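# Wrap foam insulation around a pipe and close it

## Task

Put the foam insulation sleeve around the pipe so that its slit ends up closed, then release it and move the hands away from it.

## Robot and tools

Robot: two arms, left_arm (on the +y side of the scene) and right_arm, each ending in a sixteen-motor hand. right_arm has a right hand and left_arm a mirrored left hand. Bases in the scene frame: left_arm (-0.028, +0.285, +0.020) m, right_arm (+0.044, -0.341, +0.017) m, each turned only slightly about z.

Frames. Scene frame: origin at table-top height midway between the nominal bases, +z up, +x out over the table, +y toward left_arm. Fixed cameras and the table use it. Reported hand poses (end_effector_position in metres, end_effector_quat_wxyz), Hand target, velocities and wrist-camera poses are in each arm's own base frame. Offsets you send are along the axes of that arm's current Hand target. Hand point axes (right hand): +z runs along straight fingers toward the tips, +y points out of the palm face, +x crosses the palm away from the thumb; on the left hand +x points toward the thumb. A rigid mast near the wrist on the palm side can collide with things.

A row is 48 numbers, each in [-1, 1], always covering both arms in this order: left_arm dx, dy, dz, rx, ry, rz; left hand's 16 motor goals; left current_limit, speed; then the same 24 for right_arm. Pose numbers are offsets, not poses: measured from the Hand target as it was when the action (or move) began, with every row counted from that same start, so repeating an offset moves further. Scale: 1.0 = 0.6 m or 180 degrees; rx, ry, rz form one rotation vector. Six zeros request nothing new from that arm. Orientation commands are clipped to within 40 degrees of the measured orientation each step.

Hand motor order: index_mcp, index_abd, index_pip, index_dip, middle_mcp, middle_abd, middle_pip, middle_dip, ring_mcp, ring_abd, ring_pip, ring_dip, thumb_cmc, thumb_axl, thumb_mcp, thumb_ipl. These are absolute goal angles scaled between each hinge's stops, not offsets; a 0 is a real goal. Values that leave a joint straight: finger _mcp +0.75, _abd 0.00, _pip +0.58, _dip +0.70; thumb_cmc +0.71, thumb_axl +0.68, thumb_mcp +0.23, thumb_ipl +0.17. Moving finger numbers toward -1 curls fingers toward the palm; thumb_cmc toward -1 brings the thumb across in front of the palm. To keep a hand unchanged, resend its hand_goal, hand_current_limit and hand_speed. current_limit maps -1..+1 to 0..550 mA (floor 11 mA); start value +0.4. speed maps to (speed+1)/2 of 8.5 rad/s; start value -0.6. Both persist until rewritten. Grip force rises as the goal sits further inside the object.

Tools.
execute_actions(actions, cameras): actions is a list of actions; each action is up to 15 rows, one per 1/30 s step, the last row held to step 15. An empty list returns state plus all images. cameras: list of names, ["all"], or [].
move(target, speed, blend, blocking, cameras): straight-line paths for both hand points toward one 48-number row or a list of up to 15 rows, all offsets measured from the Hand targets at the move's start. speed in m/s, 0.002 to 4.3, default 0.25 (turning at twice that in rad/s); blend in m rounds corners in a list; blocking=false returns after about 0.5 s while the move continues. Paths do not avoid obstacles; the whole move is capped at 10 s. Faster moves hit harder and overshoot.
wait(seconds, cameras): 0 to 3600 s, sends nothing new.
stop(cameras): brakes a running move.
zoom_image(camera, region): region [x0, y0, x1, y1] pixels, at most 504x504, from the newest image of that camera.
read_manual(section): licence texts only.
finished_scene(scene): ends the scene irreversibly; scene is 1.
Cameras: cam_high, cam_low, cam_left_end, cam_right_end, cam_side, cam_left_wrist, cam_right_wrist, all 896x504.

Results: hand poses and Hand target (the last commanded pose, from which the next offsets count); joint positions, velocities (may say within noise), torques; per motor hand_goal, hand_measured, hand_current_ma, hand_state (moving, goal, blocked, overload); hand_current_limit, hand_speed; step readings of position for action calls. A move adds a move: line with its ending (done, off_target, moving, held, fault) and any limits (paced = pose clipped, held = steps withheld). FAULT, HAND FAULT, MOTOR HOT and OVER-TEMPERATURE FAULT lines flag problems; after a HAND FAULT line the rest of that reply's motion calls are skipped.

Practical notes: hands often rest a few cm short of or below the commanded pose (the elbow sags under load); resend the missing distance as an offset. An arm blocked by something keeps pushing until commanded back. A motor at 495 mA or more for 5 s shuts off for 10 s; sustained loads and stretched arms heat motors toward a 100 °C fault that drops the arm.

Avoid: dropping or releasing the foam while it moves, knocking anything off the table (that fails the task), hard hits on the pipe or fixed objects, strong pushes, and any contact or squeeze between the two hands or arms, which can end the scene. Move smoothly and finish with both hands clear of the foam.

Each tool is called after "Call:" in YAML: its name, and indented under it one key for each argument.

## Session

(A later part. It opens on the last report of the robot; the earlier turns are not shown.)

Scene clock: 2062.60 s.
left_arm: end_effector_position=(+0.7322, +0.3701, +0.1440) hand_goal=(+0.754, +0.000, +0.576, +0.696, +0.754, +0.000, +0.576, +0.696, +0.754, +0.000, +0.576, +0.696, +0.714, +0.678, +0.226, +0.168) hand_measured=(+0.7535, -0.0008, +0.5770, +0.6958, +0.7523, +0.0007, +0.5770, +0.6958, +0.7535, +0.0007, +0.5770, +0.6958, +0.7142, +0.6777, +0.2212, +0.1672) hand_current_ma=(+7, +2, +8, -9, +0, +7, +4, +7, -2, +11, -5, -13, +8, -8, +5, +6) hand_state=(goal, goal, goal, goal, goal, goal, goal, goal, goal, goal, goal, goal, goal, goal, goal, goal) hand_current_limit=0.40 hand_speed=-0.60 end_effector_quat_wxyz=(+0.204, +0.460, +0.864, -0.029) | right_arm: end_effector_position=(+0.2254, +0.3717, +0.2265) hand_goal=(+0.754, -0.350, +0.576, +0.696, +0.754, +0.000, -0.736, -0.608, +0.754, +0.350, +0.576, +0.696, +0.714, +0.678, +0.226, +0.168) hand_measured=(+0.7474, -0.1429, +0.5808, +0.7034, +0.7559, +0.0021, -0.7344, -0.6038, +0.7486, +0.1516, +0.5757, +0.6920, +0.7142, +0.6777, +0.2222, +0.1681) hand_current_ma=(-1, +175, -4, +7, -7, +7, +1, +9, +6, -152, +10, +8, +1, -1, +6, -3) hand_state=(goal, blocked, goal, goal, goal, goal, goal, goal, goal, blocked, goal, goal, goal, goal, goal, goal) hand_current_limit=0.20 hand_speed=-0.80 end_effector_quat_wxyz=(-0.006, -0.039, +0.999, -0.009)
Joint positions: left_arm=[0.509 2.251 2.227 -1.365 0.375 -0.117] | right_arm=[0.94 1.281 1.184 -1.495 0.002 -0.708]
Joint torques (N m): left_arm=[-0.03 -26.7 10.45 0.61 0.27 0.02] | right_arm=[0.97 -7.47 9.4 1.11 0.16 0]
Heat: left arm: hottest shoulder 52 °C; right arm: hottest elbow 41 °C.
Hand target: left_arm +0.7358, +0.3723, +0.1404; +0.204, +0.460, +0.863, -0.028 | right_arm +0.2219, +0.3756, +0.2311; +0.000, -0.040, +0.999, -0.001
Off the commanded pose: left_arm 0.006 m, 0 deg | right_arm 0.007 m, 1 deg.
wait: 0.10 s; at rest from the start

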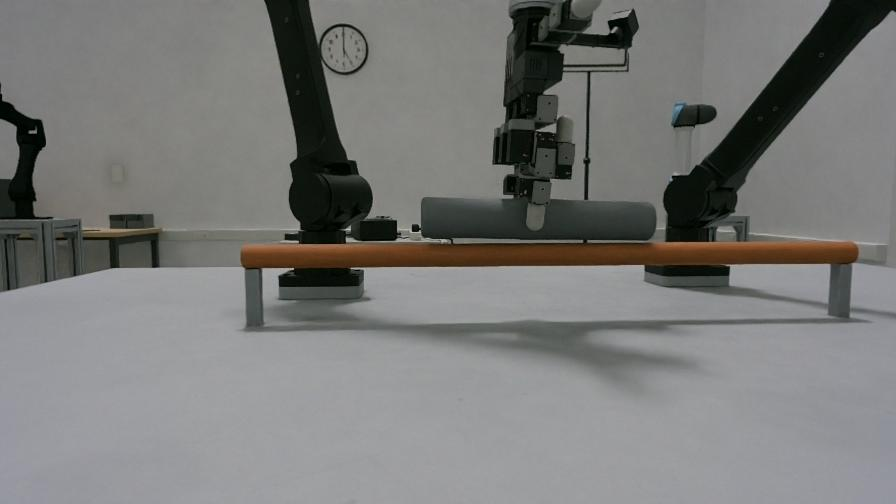

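Call:
move:
  target: [0,0,0,0,0,0,0.754,0,0.576,0.696,0.754,0,0.576,0.696,0.754,0,0.576,0.696,0.714,0.678,0.226,0.168,0.4,-0.6,-0.0015,0,0.030,0,0,0,0.754,-0.4,0.576,0.696,0.754,0,-0.737,-0.609,0.754,0.4,0.576,0.696,0.714,0.678,0.226,0.168,0.2,-0.8]
  speed: 0.03
  cameras: ["cam_left_end","cam_right_end","cam_side","cam_high"]

Call:
zoom_image:
  camera: "cam_left_end"
  region: [630, 190, 730, 290]

Call:
zoom_image:
  camera: "cam_right_end"
  region: [345, 145, 425, 235]

Call:
zoom_image:
  camera: "cam_high"
  region: [340, 180, 400, 240]

Scene clock: 2109.40 s.
left_arm: end_effector_position=(+0.7322, +0.3701, +0.1440) hand_goal=(+0.754, +0.000, +0.576, +0.696, +0.754, +0.000, +0.576, +0.696, +0.754, +0.000, +0.576, +0.696, +0.714, +0.678, +0.226, +0.168) hand_measured=(+0.7535, +0.0007, +0.5770, +0.6958, +0.7535, -0.0008, +0.5770, +0.6971, +0.7535, +0.0007, +0.5770, +0.6958, +0.7142, +0.6777, +0.2212, +0.1681) hand_current_ma=(+3, +5, +13, -15, -7, +4, +5, +3, -1, +10, +4, -11, +6, -4, +4, +14) hand_state=(goal, goal, goal, goal, goal, goal, goal, goal, goal, goal, goal, goal, goal, goal, goal, goal) hand_current_limit=0.40 hand_speed=-0.60 end_effector_quat_wxyz=(+0.204, +0.460, +0.864, -0.029) | right_arm: end_effector_position=(+0.2250, +0.3719, +0.2165) hand_goal=(+0.754, -0.400, +0.576, +0.696, +0.754, +0.000, -0.736, -0.608, +0.754, +0.400, +0.576, +0.696, +0.714, +0.678, +0.226, +0.168) hand_measured=(+0.7486, -0.1517, +0.5808, +0.7022, +0.7559, +0.0021, -0.7331, -0.6025, +0.7486, +0.1604, +0.5795, +0.7022, +0.7142, +0.6767, +0.2212, +0.1681) hand_current_ma=(+1, +221, -6, +11, -9, +4, +4, +7, +10, -201, +9, +8, +3, +1, +2, -5) hand_state=(goal, blocked, goal, goal, goal, goal, goal, goal, goal, blocked, goal, goal, goal, goal, goal, goal) hand_current_limit=0.20 hand_speed=-0.80 end_effector_quat_wxyz=(-0.002, -0.039, +0.999, -0.003)
Joint positions: left_arm=[0.509 2.251 2.227 -1.365 0.375 -0.117] | right_arm=[0.94 1.275 1.15 -1.452 0 -0.708]
Joint torques (N m): left_arm=[0.03 -26.75 10.44 0.68 0.28 0.01] | right_arm=[0.73 -6.24 8.88 1.43 0.23 -0.03]
Heat: left arm: hottest shoulder 53 °C; right arm: hottest elbow 40 °C.
Hand target: left_arm +0.7358, +0.3723, +0.1404; +0.204, +0.460, +0.863, -0.028 | right_arm +0.2228, +0.3756, +0.2132; +0.000, -0.040, +0.999, -0.001
Off the commanded pose: left_arm 0.006 m, 0 deg | right_arm 0.006 m, 0 deg.
move: done
Images, in order (width x height): cam_high 896x504, cam_left_end 896x504, cam_right_end 896x504, cam_side 896x504.

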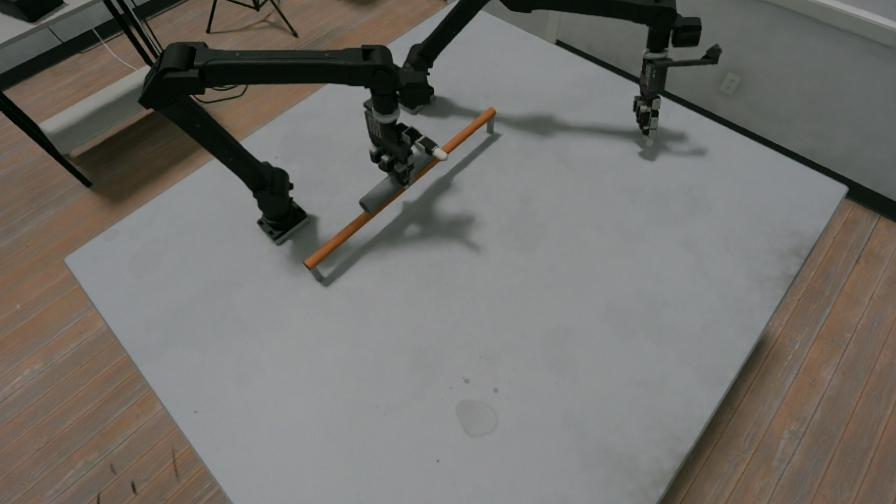

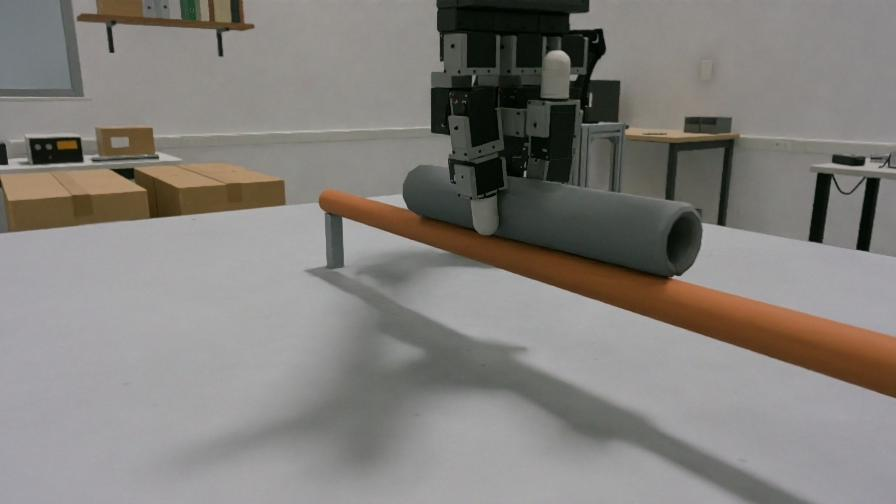

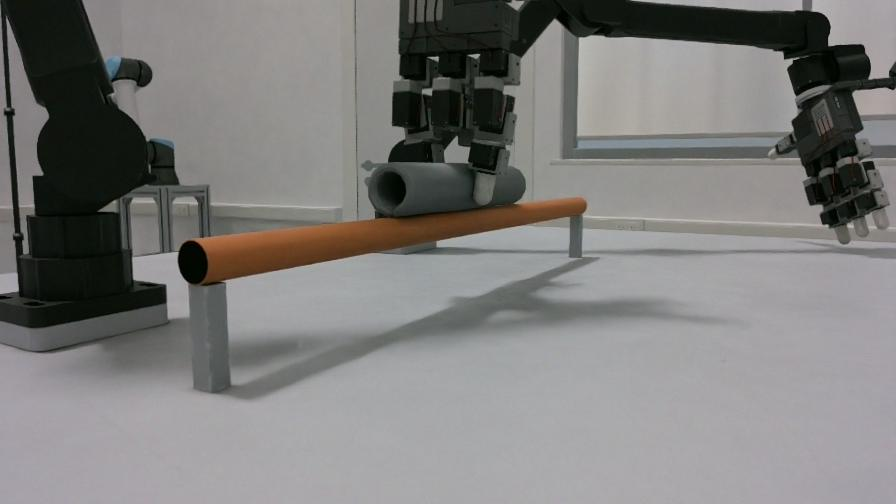

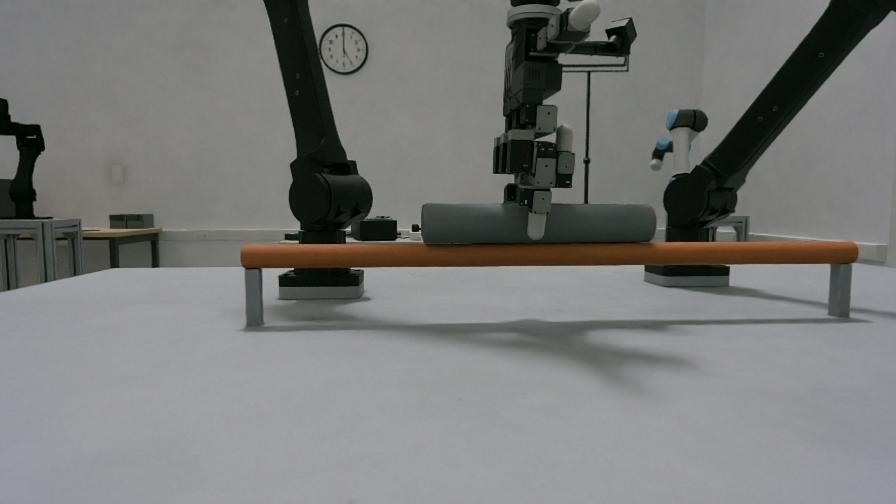

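Scaled by 5.040 from the camera's image (finer frame: 1280x720).

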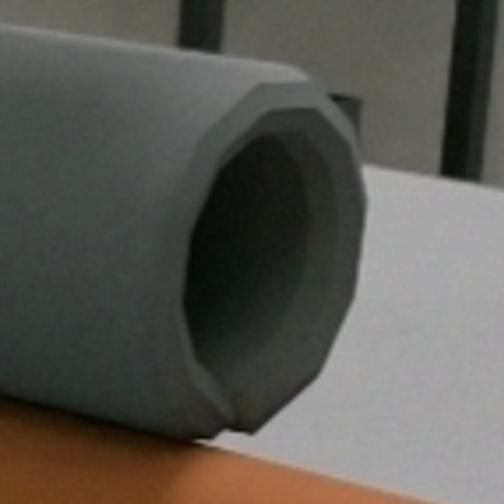

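Scaled by 5.600 from the camera's image (finer frame: 1280x720).

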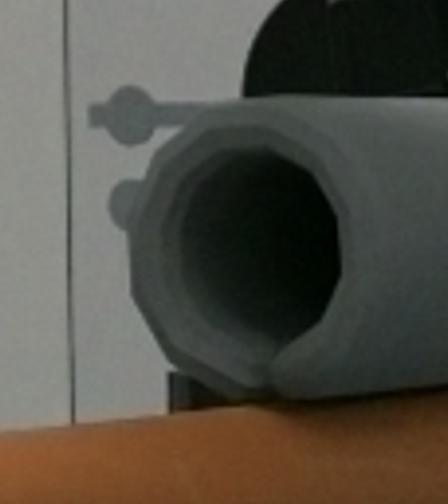

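Scaled by 8.400 from the camera's image (finer frame: 1280x720).

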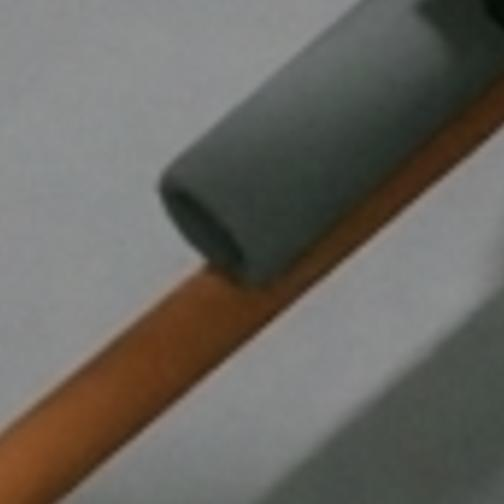

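Call:
move:
  target:
    - [0,0,0,0,0,0,0.754,0,0.576,0.696,0.754,0,0.576,0.696,0.754,0,0.576,0.696,0.714,0.678,0.226,0.168,0.4,-0.6,0,0,-0.055,0,0,0,0.754,-0.4,0.576,0.696,0.754,0,-0.737,-0.609,0.754,0.4,0.576,0.696,0.714,0.678,0.226,0.168,0.2,-0.8]
    - [0,0,0,0,0,0,0.754,0,0.576,0.696,0.754,0,0.576,0.696,0.754,0,0.576,0.696,0.714,0.678,0.226,0.168,0.4,-0.6,-0.0367,-0.0022,-0.055,0,0,0.0095,0.754,-0.4,0.576,0.696,0.754,0,-0.737,-0.609,0.754,0.4,0.576,0.696,0.714,0.678,0.226,0.168,0.2,-0.8]
    - [0,0,0,0,0,0,0.754,0,0.576,0.696,0.754,0,0.576,0.696,0.754,0,0.576,0.696,0.714,0.678,0.226,0.168,0.4,-0.6,-0.0055,-0.0003,-0.0317,0,0,0.0095,0.754,-0.4,0.576,0.696,0.754,0,-0.737,-0.609,0.754,0.4,0.576,0.696,0.714,0.678,0.226,0.168,0.2,-0.8]
  speed: 0.05
  cameras: ["cam_left_end","cam_right_end","cam_side","cam_high"]

Call:
zoom_image:
  camera: "cam_left_end"
  region: [630, 180, 730, 280]

Call:
zoom_image:
  camera: "cam_right_end"
  region: [345, 145, 425, 235]

Call:
zoom_image:
  camera: "cam_high"
  region: [340, 180, 400, 240]

Scene clock: 2131.20 s.
left_arm: end_effector_position=(+0.7322, +0.3701, +0.1440) hand_goal=(+0.754, +0.000, +0.576, +0.696, +0.754, +0.000, +0.576, +0.696, +0.754, +0.000, +0.576, +0.696, +0.714, +0.678, +0.226, +0.168) hand_measured=(+0.7535, +0.0007, +0.5770, +0.6958, +0.7535, +0.0007, +0.5770, +0.6958, +0.7535, +0.0007, +0.5770, +0.6958, +0.7142, +0.6777, +0.2212, +0.1681) hand_current_ma=(+5, +6, +8, -7, -6, -1, +11, +3, -5, +4, -1, -12, +0, +1, +6, +11) hand_state=(goal, goal, goal, goal, goal, goal, goal, goal, goal, goal, goal, goal, goal, goal, goal, goal) hand_current_limit=0.40 hand_speed=-0.60 end_effector_quat_wxyz=(+0.204, +0.460, +0.864, -0.029) | right_arm: end_effector_position=(+0.2294, +0.3722, +0.2277) hand_goal=(+0.754, -0.400, +0.576, +0.696, +0.754, +0.000, -0.736, -0.608, +0.754, +0.400, +0.576, +0.696, +0.714, +0.678, +0.226, +0.168) hand_measured=(+0.7462, -0.1517, +0.5744, +0.6971, +0.7559, +0.0021, -0.7331, -0.6025, +0.7486, +0.1633, +0.5744, +0.6932, +0.7129, +0.6777, +0.2212, +0.1681) hand_current_ma=(-1, +226, -4, +6, -10, +4, -2, +12, +6, -200, +12, +6, +0, +1, -1, -3) hand_state=(goal, blocked, goal, goal, goal, goal, goal, goal, goal, blocked, goal, goal, goal, goal, goal, goal) hand_current_limit=0.20 hand_speed=-0.80 end_effector_quat_wxyz=(-0.006, -0.024, +1.000, -0.008)
Joint positions: left_arm=[0.509 2.251 2.227 -1.365 0.375 -0.117] | right_arm=[0.937 1.286 1.191 -1.497 0 -0.682]
Joint torques (N m): left_arm=[0.09 -26.87 10.47 0.61 0.28 0.01] | right_arm=[0.97 -7.53 9.33 1.1 0.23 -0.04]
Heat: left arm: hottest shoulder 53 °C; right arm: hottest elbow 40 °C.
Hand target: left_arm +0.7358, +0.3723, +0.1404; +0.204, +0.460, +0.863, -0.028 | right_arm +0.2260, +0.3757, +0.2321; +0.000, -0.025, +1.000, -0.001
Off the commanded pose: left_arm 0.006 m, 0 deg | right_arm 0.007 m, 1 deg.
move: done
Images, in order (width x height): cam_high 896x504, cam_left_end 896x504, cam_right_end 896x504, cam_side 896x504.

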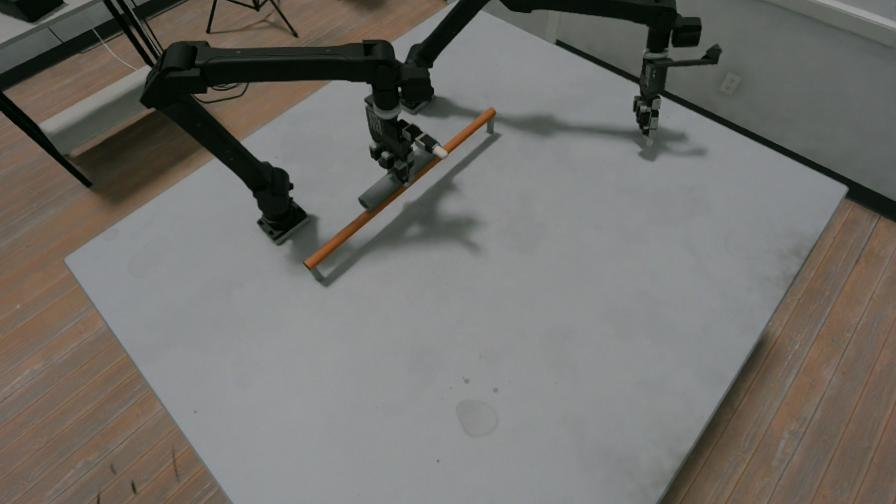

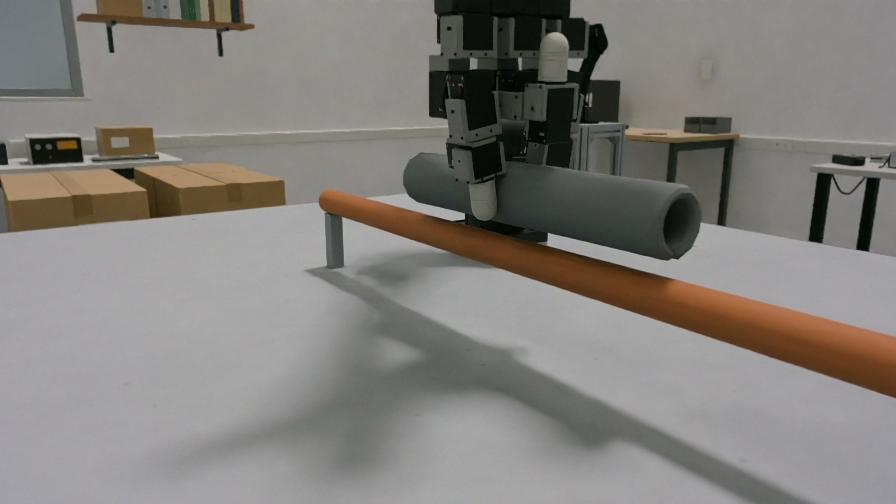

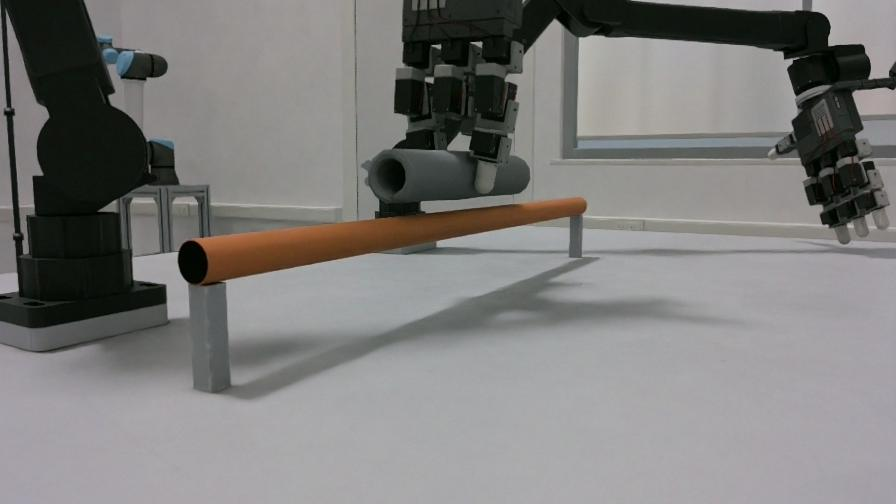

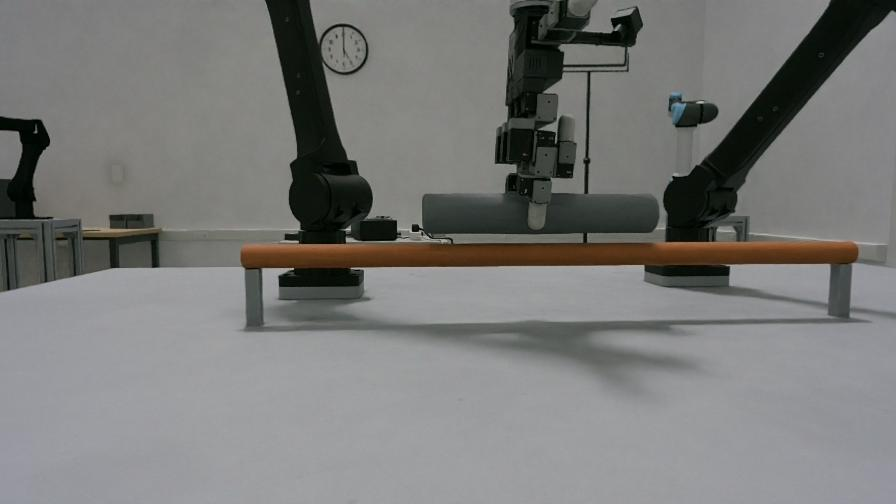

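Scaled by 5.040 from the camera's image (finer frame: 1280x720).

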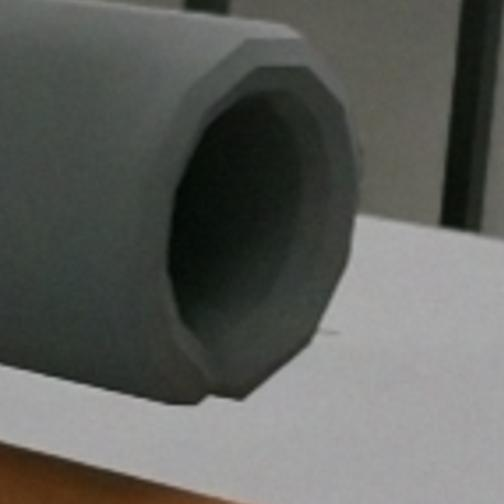

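Scaled by 5.600 from the camera's image (finer frame: 1280x720).

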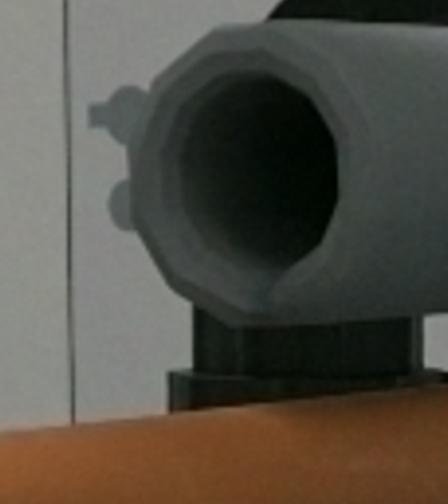

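Scaled by 8.400 from the camera's image (finer frame: 1280x720).

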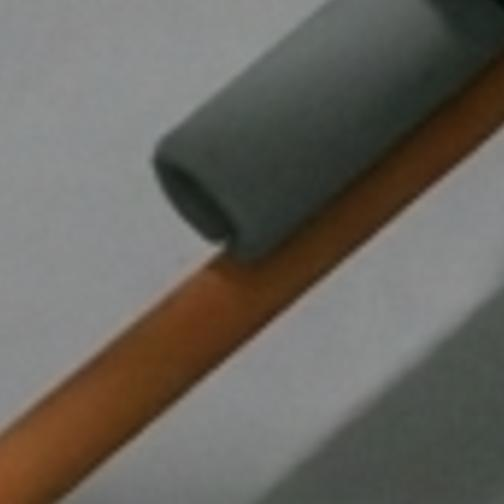

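Call:
move:
  target: [0,0,0,0,0,0,0.754,0,0.576,0.696,0.754,0,0.576,0.696,0.754,0,0.576,0.696,0.714,0.678,0.226,0.168,0.4,-0.6,0.0005,0,0.037,0,0,0,0.754,-0.4,0.576,0.696,0.754,0,-0.737,-0.609,0.754,0.4,0.576,0.696,0.714,0.678,0.226,0.168,0.2,-0.8]
  speed: 0.03
  cameras: ["cam_left_end","cam_right_end","cam_side","cam_high"]

Call:
zoom_image:
  camera: "cam_left_end"
  region: [630, 190, 730, 290]

Call:
zoom_image:
  camera: "cam_right_end"
  region: [345, 145, 425, 235]

Call:
zoom_image:
  camera: "cam_high"
  region: [340, 180, 400, 240]

Scene clock: 2144.77 s.
left_arm: end_effector_position=(+0.7322, +0.3701, +0.1440) hand_goal=(+0.754, +0.000, +0.576, +0.696, +0.754, +0.000, +0.576, +0.696, +0.754, +0.000, +0.576, +0.696, +0.714, +0.678, +0.226, +0.168) hand_measured=(+0.7535, +0.0007, +0.5770, +0.6958, +0.7535, +0.0007, +0.5770, +0.6958, +0.7535, +0.0007, +0.5770, +0.6971, +0.7142, +0.6777, +0.2212, +0.1681) hand_current_ma=(+4, +10, +9, -6, -3, +4, +6, +5, -1, +6, -1, -10, +10, -1, +3, +6) hand_state=(goal, goal, goal, goal, goal, goal, goal, goal, goal, goal, goal, goal, goal, goal, goal, goal) hand_current_limit=0.40 hand_speed=-0.60 end_effector_quat_wxyz=(+0.204, +0.460, +0.864, -0.029) | right_arm: end_effector_position=(+0.2300, +0.3728, +0.2137) hand_goal=(+0.754, -0.400, +0.576, +0.696, +0.754, +0.000, -0.736, -0.608, +0.754, +0.400, +0.576, +0.696, +0.714, +0.678, +0.226, +0.168) hand_measured=(+0.7511, -0.1502, +0.5795, +0.7022, +0.7547, +0.0036, -0.7331, -0.6025, +0.7535, +0.1692, +0.5821, +0.7022, +0.7142, +0.6777, +0.2212, +0.1681) hand_current_ma=(+0, +226, -3, +6, -12, +1, -1, +6, +9, -189, +11, +11, +1, +0, -1, -5) hand_state=(goal, blocked, goal, goal, goal, goal, goal, goal, goal, blocked, goal, goal, goal, goal, goal, goal) hand_current_limit=0.20 hand_speed=-0.80 end_effector_quat_wxyz=(-0.001, -0.024, +1.000, -0.002)
Joint positions: left_arm=[0.509 2.251 2.227 -1.365 0.375 -0.117] | right_arm=[0.937 1.282 1.147 -1.441 0 -0.681]
Joint torques (N m): left_arm=[0.32 -26.87 10.5 0.64 0.27 0] | right_arm=[0.91 -6.53 8.64 1.24 0.24 -0.01]
Heat: left arm: hottest shoulder 53 °C; right arm: hottest elbow 41 °C.
Hand target: left_arm +0.7358, +0.3723, +0.1404; +0.204, +0.460, +0.863, -0.028 | right_arm +0.2258, +0.3757, +0.2098; +0.000, -0.025, +1.000, -0.001
Off the commanded pose: left_arm 0.006 m, 0 deg | right_arm 0.006 m, 0 deg.
move: done
Images, in order (width x height): cam_high 896x504, cam_left_end 896x504, cam_right_end 896x504, cam_side 896x504.

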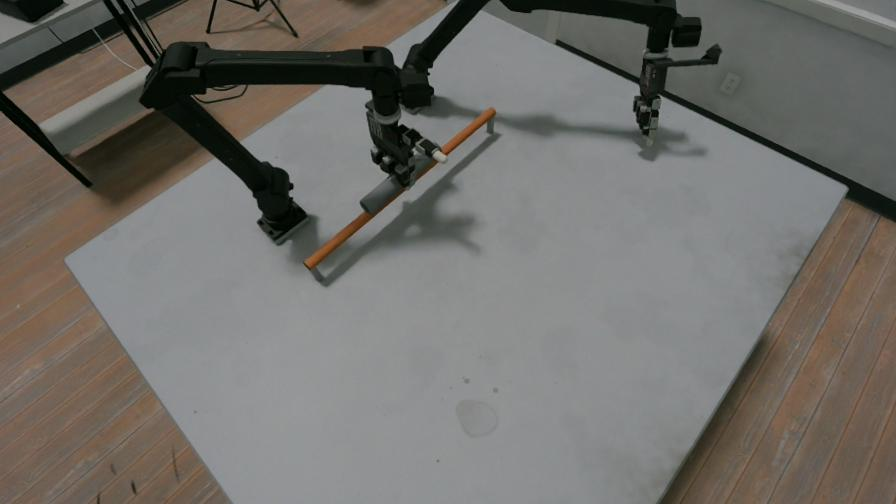

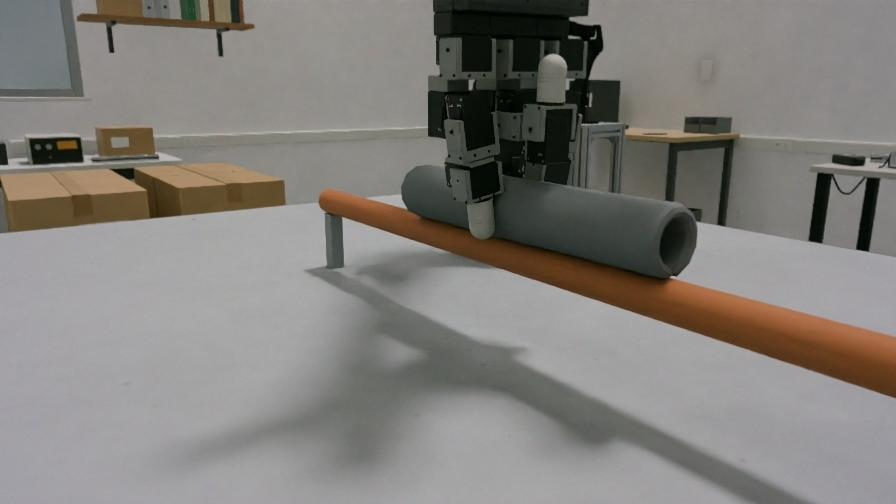

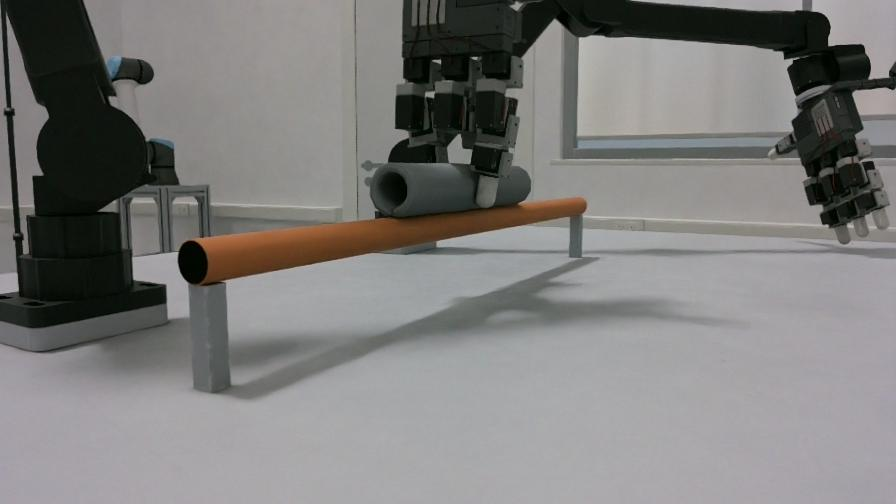

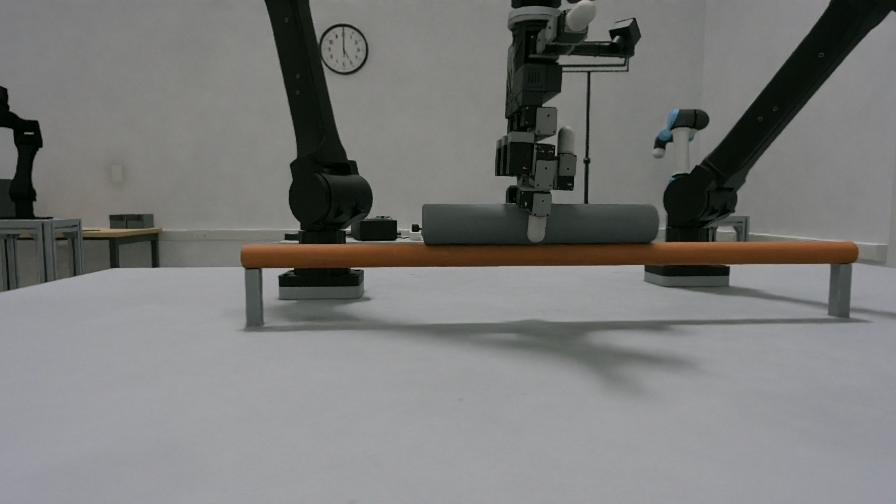

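Scaled by 5.040 from the camera's image (finer frame: 1280x720).

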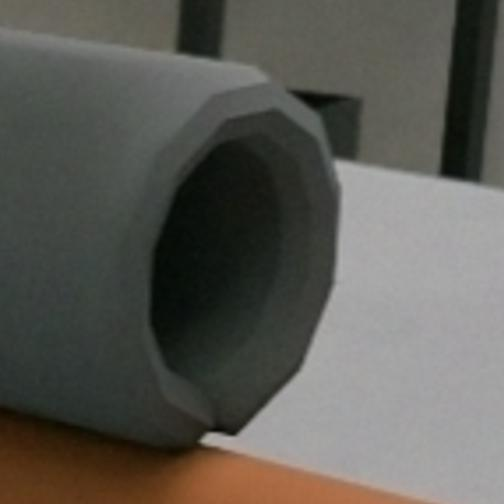

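Scaled by 5.600 from the camera's image (finer frame: 1280x720).

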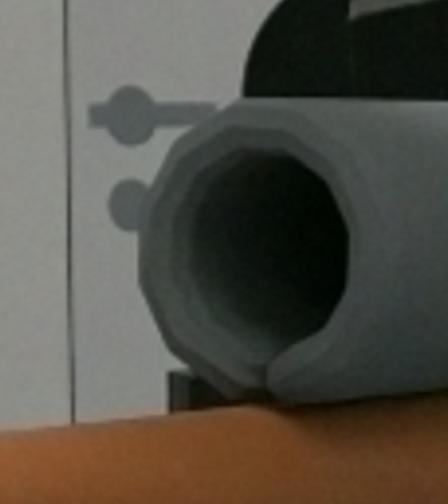

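Scaled by 8.400 from the camera's image (finer frame: 1280x720).

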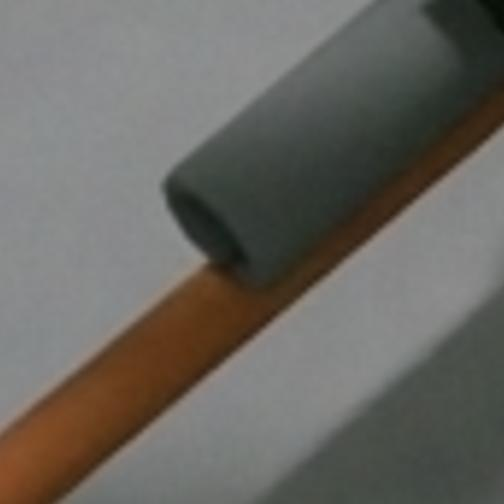

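Call:
move:
  target:
    - [0,0,0,0,0,0,0.754,0,0.576,0.696,0.754,0,0.576,0.696,0.754,0,0.576,0.696,0.714,0.678,0.226,0.168,0.4,-0.6,0,0,-0.055,0,0,0,0.754,-0.4,0.576,0.696,0.754,0,-0.737,-0.609,0.754,0.4,0.576,0.696,0.714,0.678,0.226,0.168,0.2,-0.8]
    - [0,0,0,0,0,0,0.754,0,0.576,0.696,0.754,0,0.576,0.696,0.754,0,0.576,0.696,0.714,0.678,0.226,0.168,0.4,-0.6,-0.0267,-0.0015,-0.055,0,0,0,0.754,-0.4,0.576,0.696,0.754,0,-0.737,-0.609,0.754,0.4,0.576,0.696,0.714,0.678,0.226,0.168,0.2,-0.8]
    - [0,0,0,0,0,0,0.754,0,0.576,0.696,0.754,0,0.576,0.696,0.754,0,0.576,0.696,0.714,0.678,0.226,0.168,0.4,-0.6,0.0053,0.0003,-0.035,0,0,0,0.754,-0.4,0.576,0.696,0.754,0,-0.737,-0.609,0.754,0.4,0.576,0.696,0.714,0.678,0.226,0.168,0.2,-0.8]
    - [0,0,0,0,0,0,0.754,0,0.576,0.696,0.754,0,0.576,0.696,0.754,0,0.576,0.696,0.714,0.678,0.226,0.168,0.4,-0.6,0.0053,0.0003,-0.0033,0,0,0,0.754,-0.4,0.576,0.696,0.754,0,-0.737,-0.609,0.754,0.4,0.576,0.696,0.714,0.678,0.226,0.168,0.2,-0.8]
  speed: [0.05,0.05,0.05,0.03]
  cameras: ["cam_left_end","cam_right_end","cam_side","cam_high"]

Call:
zoom_image:
  camera: "cam_left_end"
  region: [630, 190, 730, 290]

Call:
zoom_image:
  camera: "cam_right_end"
  region: [345, 145, 425, 235]

Call:
zoom_image:
  camera: "cam_high"
  region: [340, 180, 400, 240]

Scene clock: 2164.63 s.
left_arm: end_effector_position=(+0.7322, +0.3701, +0.1440) hand_goal=(+0.754, +0.000, +0.576, +0.696, +0.754, +0.000, +0.576, +0.696, +0.754, +0.000, +0.576, +0.696, +0.714, +0.678, +0.226, +0.168) hand_measured=(+0.7535, -0.0008, +0.5770, +0.6958, +0.7535, -0.0008, +0.5770, +0.6958, +0.7535, +0.0007, +0.5770, +0.6958, +0.7142, +0.6777, +0.2212, +0.1672) hand_current_ma=(+3, +3, +7, -6, -3, +9, +6, +2, -2, +7, -1, -14, +4, +1, +0, +11) hand_state=(goal, goal, goal, goal, goal, goal, goal, goal, goal, goal, goal, goal, goal, goal, goal, goal) hand_current_limit=0.40 hand_speed=-0.60 end_effector_quat_wxyz=(+0.204, +0.460, +0.864, -0.029) | right_arm: end_effector_position=(+0.2258, +0.3722, +0.2136) hand_goal=(+0.754, -0.400, +0.576, +0.696, +0.754, +0.000, -0.736, -0.608, +0.754, +0.400, +0.576, +0.696, +0.714, +0.678, +0.226, +0.168) hand_measured=(+0.7474, -0.1532, +0.5808, +0.7022, +0.7547, +0.0021, -0.7331, -0.6038, +0.7474, +0.1692, +0.5834, +0.6983, +0.7142, +0.6777, +0.2212, +0.1672) hand_current_ma=(-5, +225, -5, +6, -10, +4, +2, +13, +7, -195, +9, +8, +3, -2, -1, -4) hand_state=(goal, blocked, goal, goal, goal, goal, goal, goal, goal, blocked, goal, goal, goal, goal, goal, goal) hand_current_limit=0.20 hand_speed=-0.80 end_effector_quat_wxyz=(-0.003, -0.024, +1.000, -0.005)
Joint positions: left_arm=[0.509 2.251 2.227 -1.365 0.375 -0.117] | right_arm=[0.946 1.278 1.145 -1.449 0 -0.673]
Joint torques (N m): left_arm=[0.09 -26.58 10.47 0.64 0.27 0.02] | right_arm=[0.97 -6.77 8.77 1.36 0.24 -0.01]
Heat: left arm: hottest shoulder 53 °C; right arm: hottest elbow 41 °C.
Hand target: left_arm +0.7358, +0.3723, +0.1404; +0.204, +0.460, +0.863, -0.028 | right_arm +0.2225, +0.3756, +0.2117; +0.000, -0.025, +1.000, -0.001
Off the commanded pose: left_arm 0.006 m, 0 deg | right_arm 0.005 m, 1 deg.
move: done
Images, in order (width x height): cam_high 896x504, cam_left_end 896x504, cam_right_end 896x504, cam_side 896x504.

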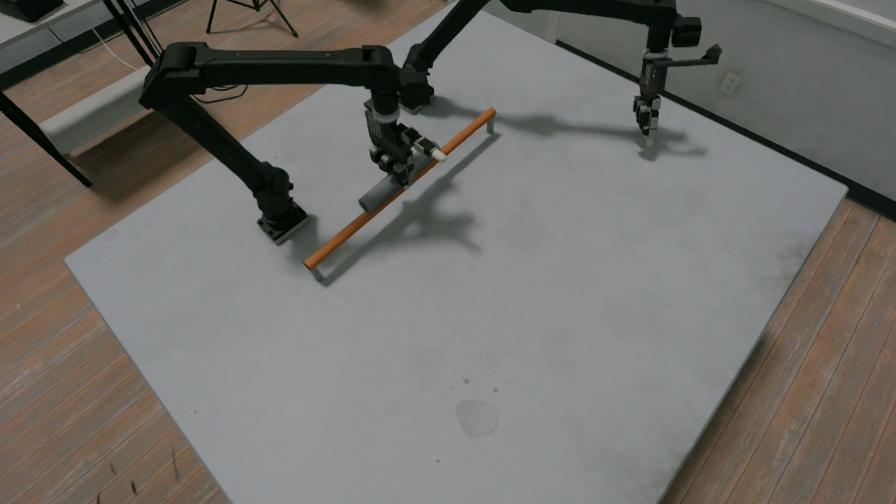

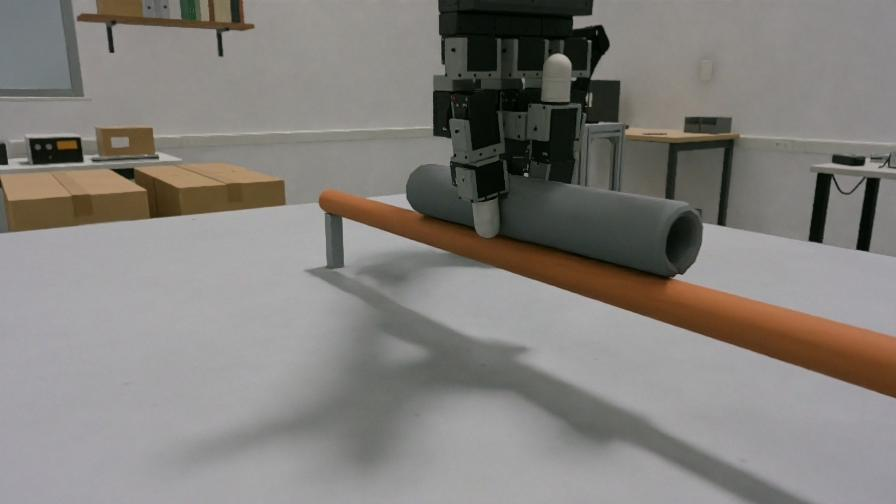

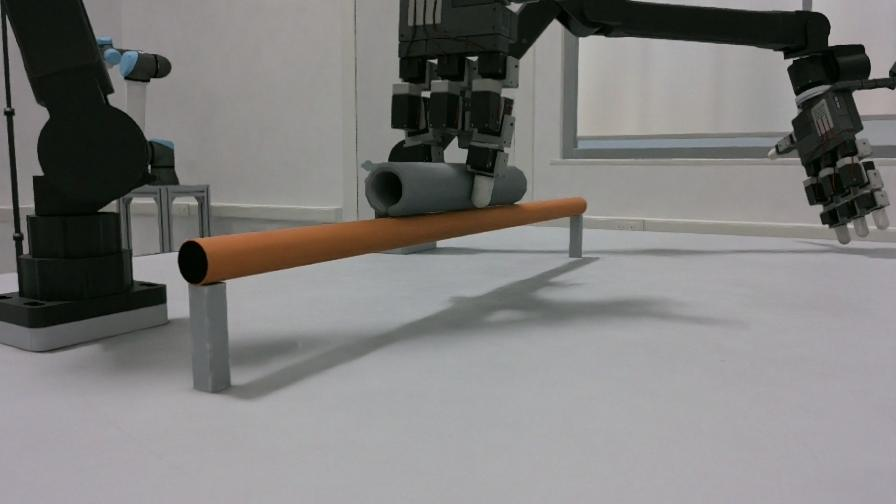

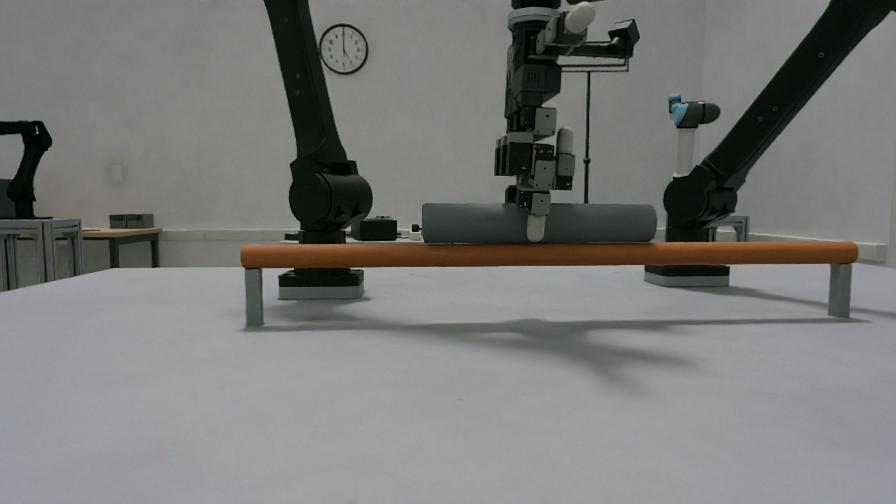

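Scaled by 5.040 from the camera's image (finer frame: 1280x720).

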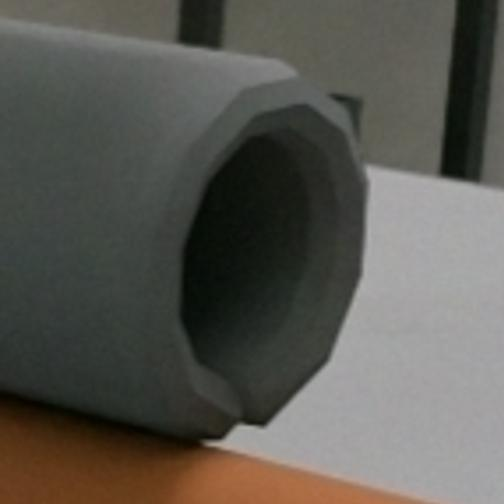

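Scaled by 5.600 from the camera's image (finer frame: 1280x720).

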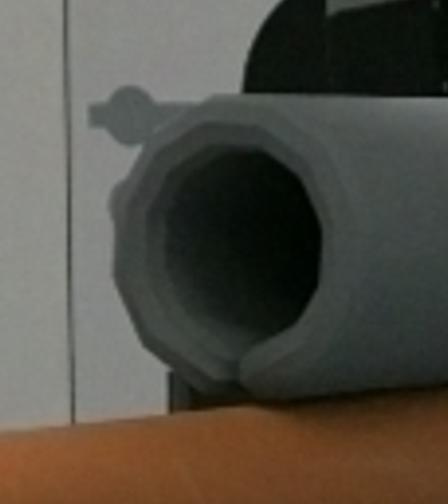

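Scaled by 8.400 from the camera's image (finer frame: 1280x720).

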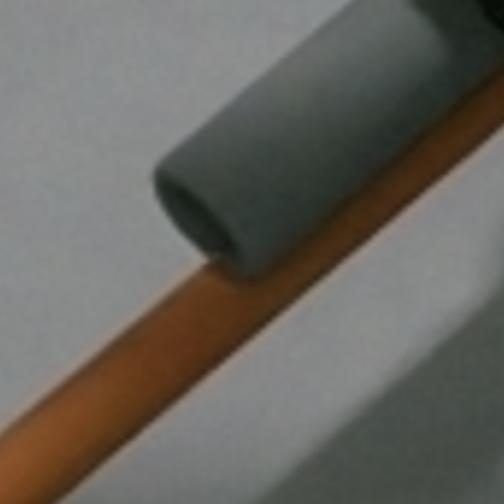

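Call:
move:
  target: [0,0,0,0,0,0,0.754,0,0.576,0.696,0.754,0,0.576,0.696,0.754,0,0.576,0.696,0.714,0.678,0.226,0.168,0.4,-0.6,0,0,0.0117,0,0,0,0.754,-0.45,0.576,0.696,0.754,0,-0.737,-0.609,0.754,0.45,0.576,0.696,0.714,0.678,0.226,0.168,0.25,-0.8]
  speed: 0.02
  cameras: ["cam_left_end","cam_right_end","cam_side"]

Call:
zoom_image:
  camera: "cam_left_end"
  region: [630, 190, 730, 290]

Call:
zoom_image:
  camera: "cam_right_end"
  region: [345, 145, 425, 235]

Scene clock: 2173.20 s.
left_arm: end_effector_position=(+0.7322, +0.3701, +0.1440) hand_goal=(+0.754, +0.000, +0.576, +0.696, +0.754, +0.000, +0.576, +0.696, +0.754, +0.000, +0.576, +0.696, +0.714, +0.678, +0.226, +0.168) hand_measured=(+0.7535, +0.0007, +0.5770, +0.6958, +0.7523, +0.0007, +0.5770, +0.6958, +0.7535, +0.0007, +0.5770, +0.6958, +0.7142, +0.6777, +0.2212, +0.1681) hand_current_ma=(+3, +8, +9, -13, -5, +8, +2, +8, -4, +8, +1, -9, +7, -2, +3, +6) hand_state=(goal, goal, goal, goal, goal, goal, goal, goal, goal, goal, goal, goal, goal, goal, goal, goal) hand_current_limit=0.40 hand_speed=-0.60 end_effector_quat_wxyz=(+0.204, +0.460, +0.864, -0.029) | right_arm: end_effector_position=(+0.2261, +0.3729, +0.2124) hand_goal=(+0.754, -0.450, +0.576, +0.696, +0.754, +0.000, -0.736, -0.608, +0.754, +0.450, +0.576, +0.696, +0.714, +0.678, +0.226, +0.168) hand_measured=(+0.7547, -0.1590, +0.5795, +0.7034, +0.7547, +0.0021, -0.7331, -0.6025, +0.7559, +0.1677, +0.5821, +0.7022, +0.7142, +0.6777, +0.2232, +0.1672) hand_current_ma=(+2, +282, -2, +12, -10, +5, +2, +9, +9, -257, +10, +7, +1, -1, +3, -6) hand_state=(goal, blocked, goal, goal, goal, goal, goal, goal, goal, blocked, goal, goal, goal, goal, goal, goal) hand_current_limit=0.25 hand_speed=-0.80 end_effector_quat_wxyz=(+0.000, -0.024, +1.000, +0.000)
Joint positions: left_arm=[0.509 2.251 2.227 -1.365 0.375 -0.117] | right_arm=[0.946 1.273 1.135 -1.433 0 -0.673]
Joint torques (N m): left_arm=[0.09 -26.75 10.48 0.69 0.27 0.01] | right_arm=[0.91 -6.07 8.28 1.51 0.25 -0.01]
Heat: left arm: hottest shoulder 53 °C; right arm: hottest elbow 41 °C.
Hand target: left_arm +0.7358, +0.3723, +0.1404; +0.204, +0.460, +0.863, -0.028 | right_arm +0.2226, +0.3757, +0.2047; +0.000, -0.025, +1.000, -0.001
Off the commanded pose: left_arm 0.006 m, 0 deg | right_arm 0.009 m, 0 deg.
move: done

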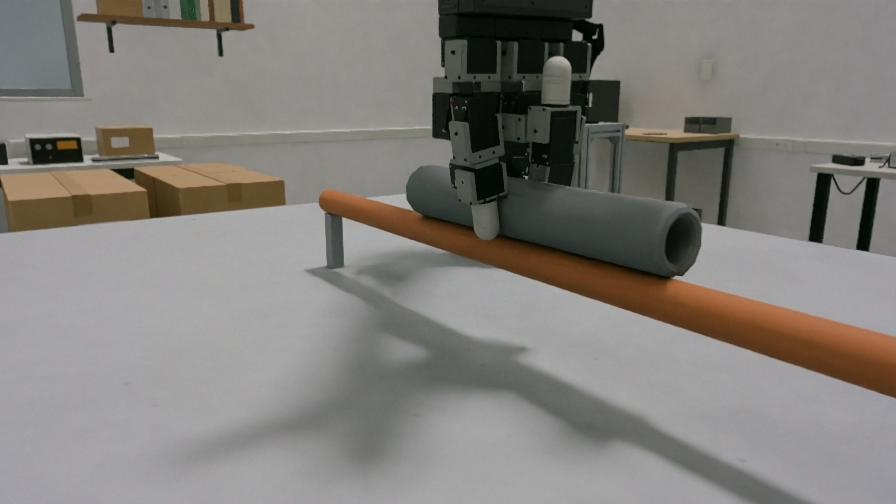

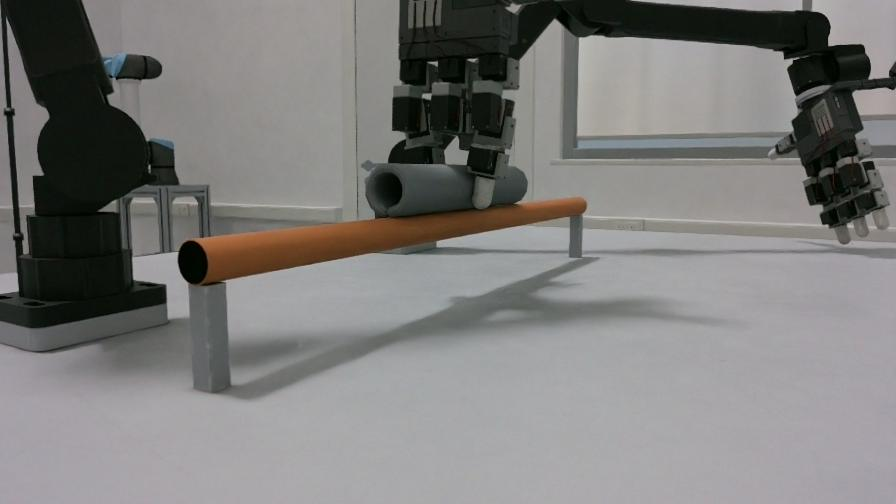

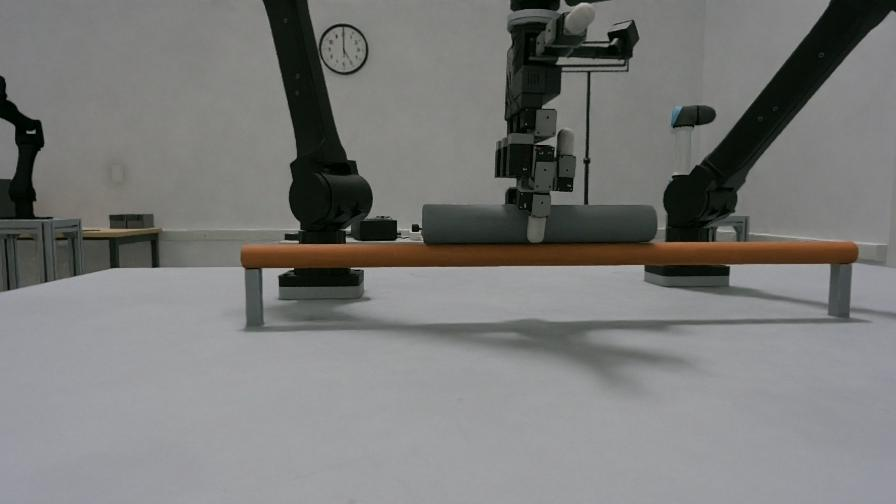

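Scaled by 5.040 from the camera's image (finer frame: 1280x720).

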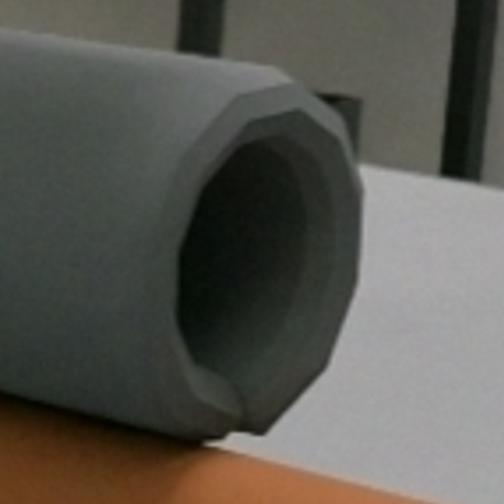

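Scaled by 5.600 from the camera's image (finer frame: 1280x720).

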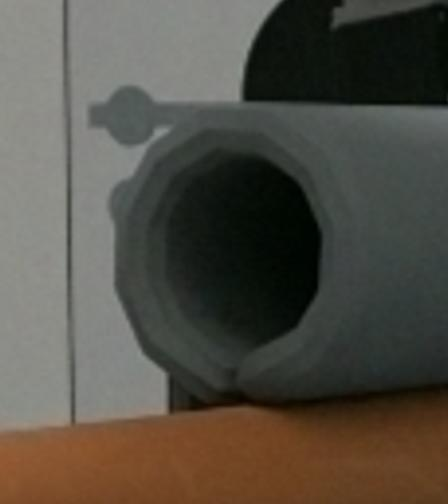

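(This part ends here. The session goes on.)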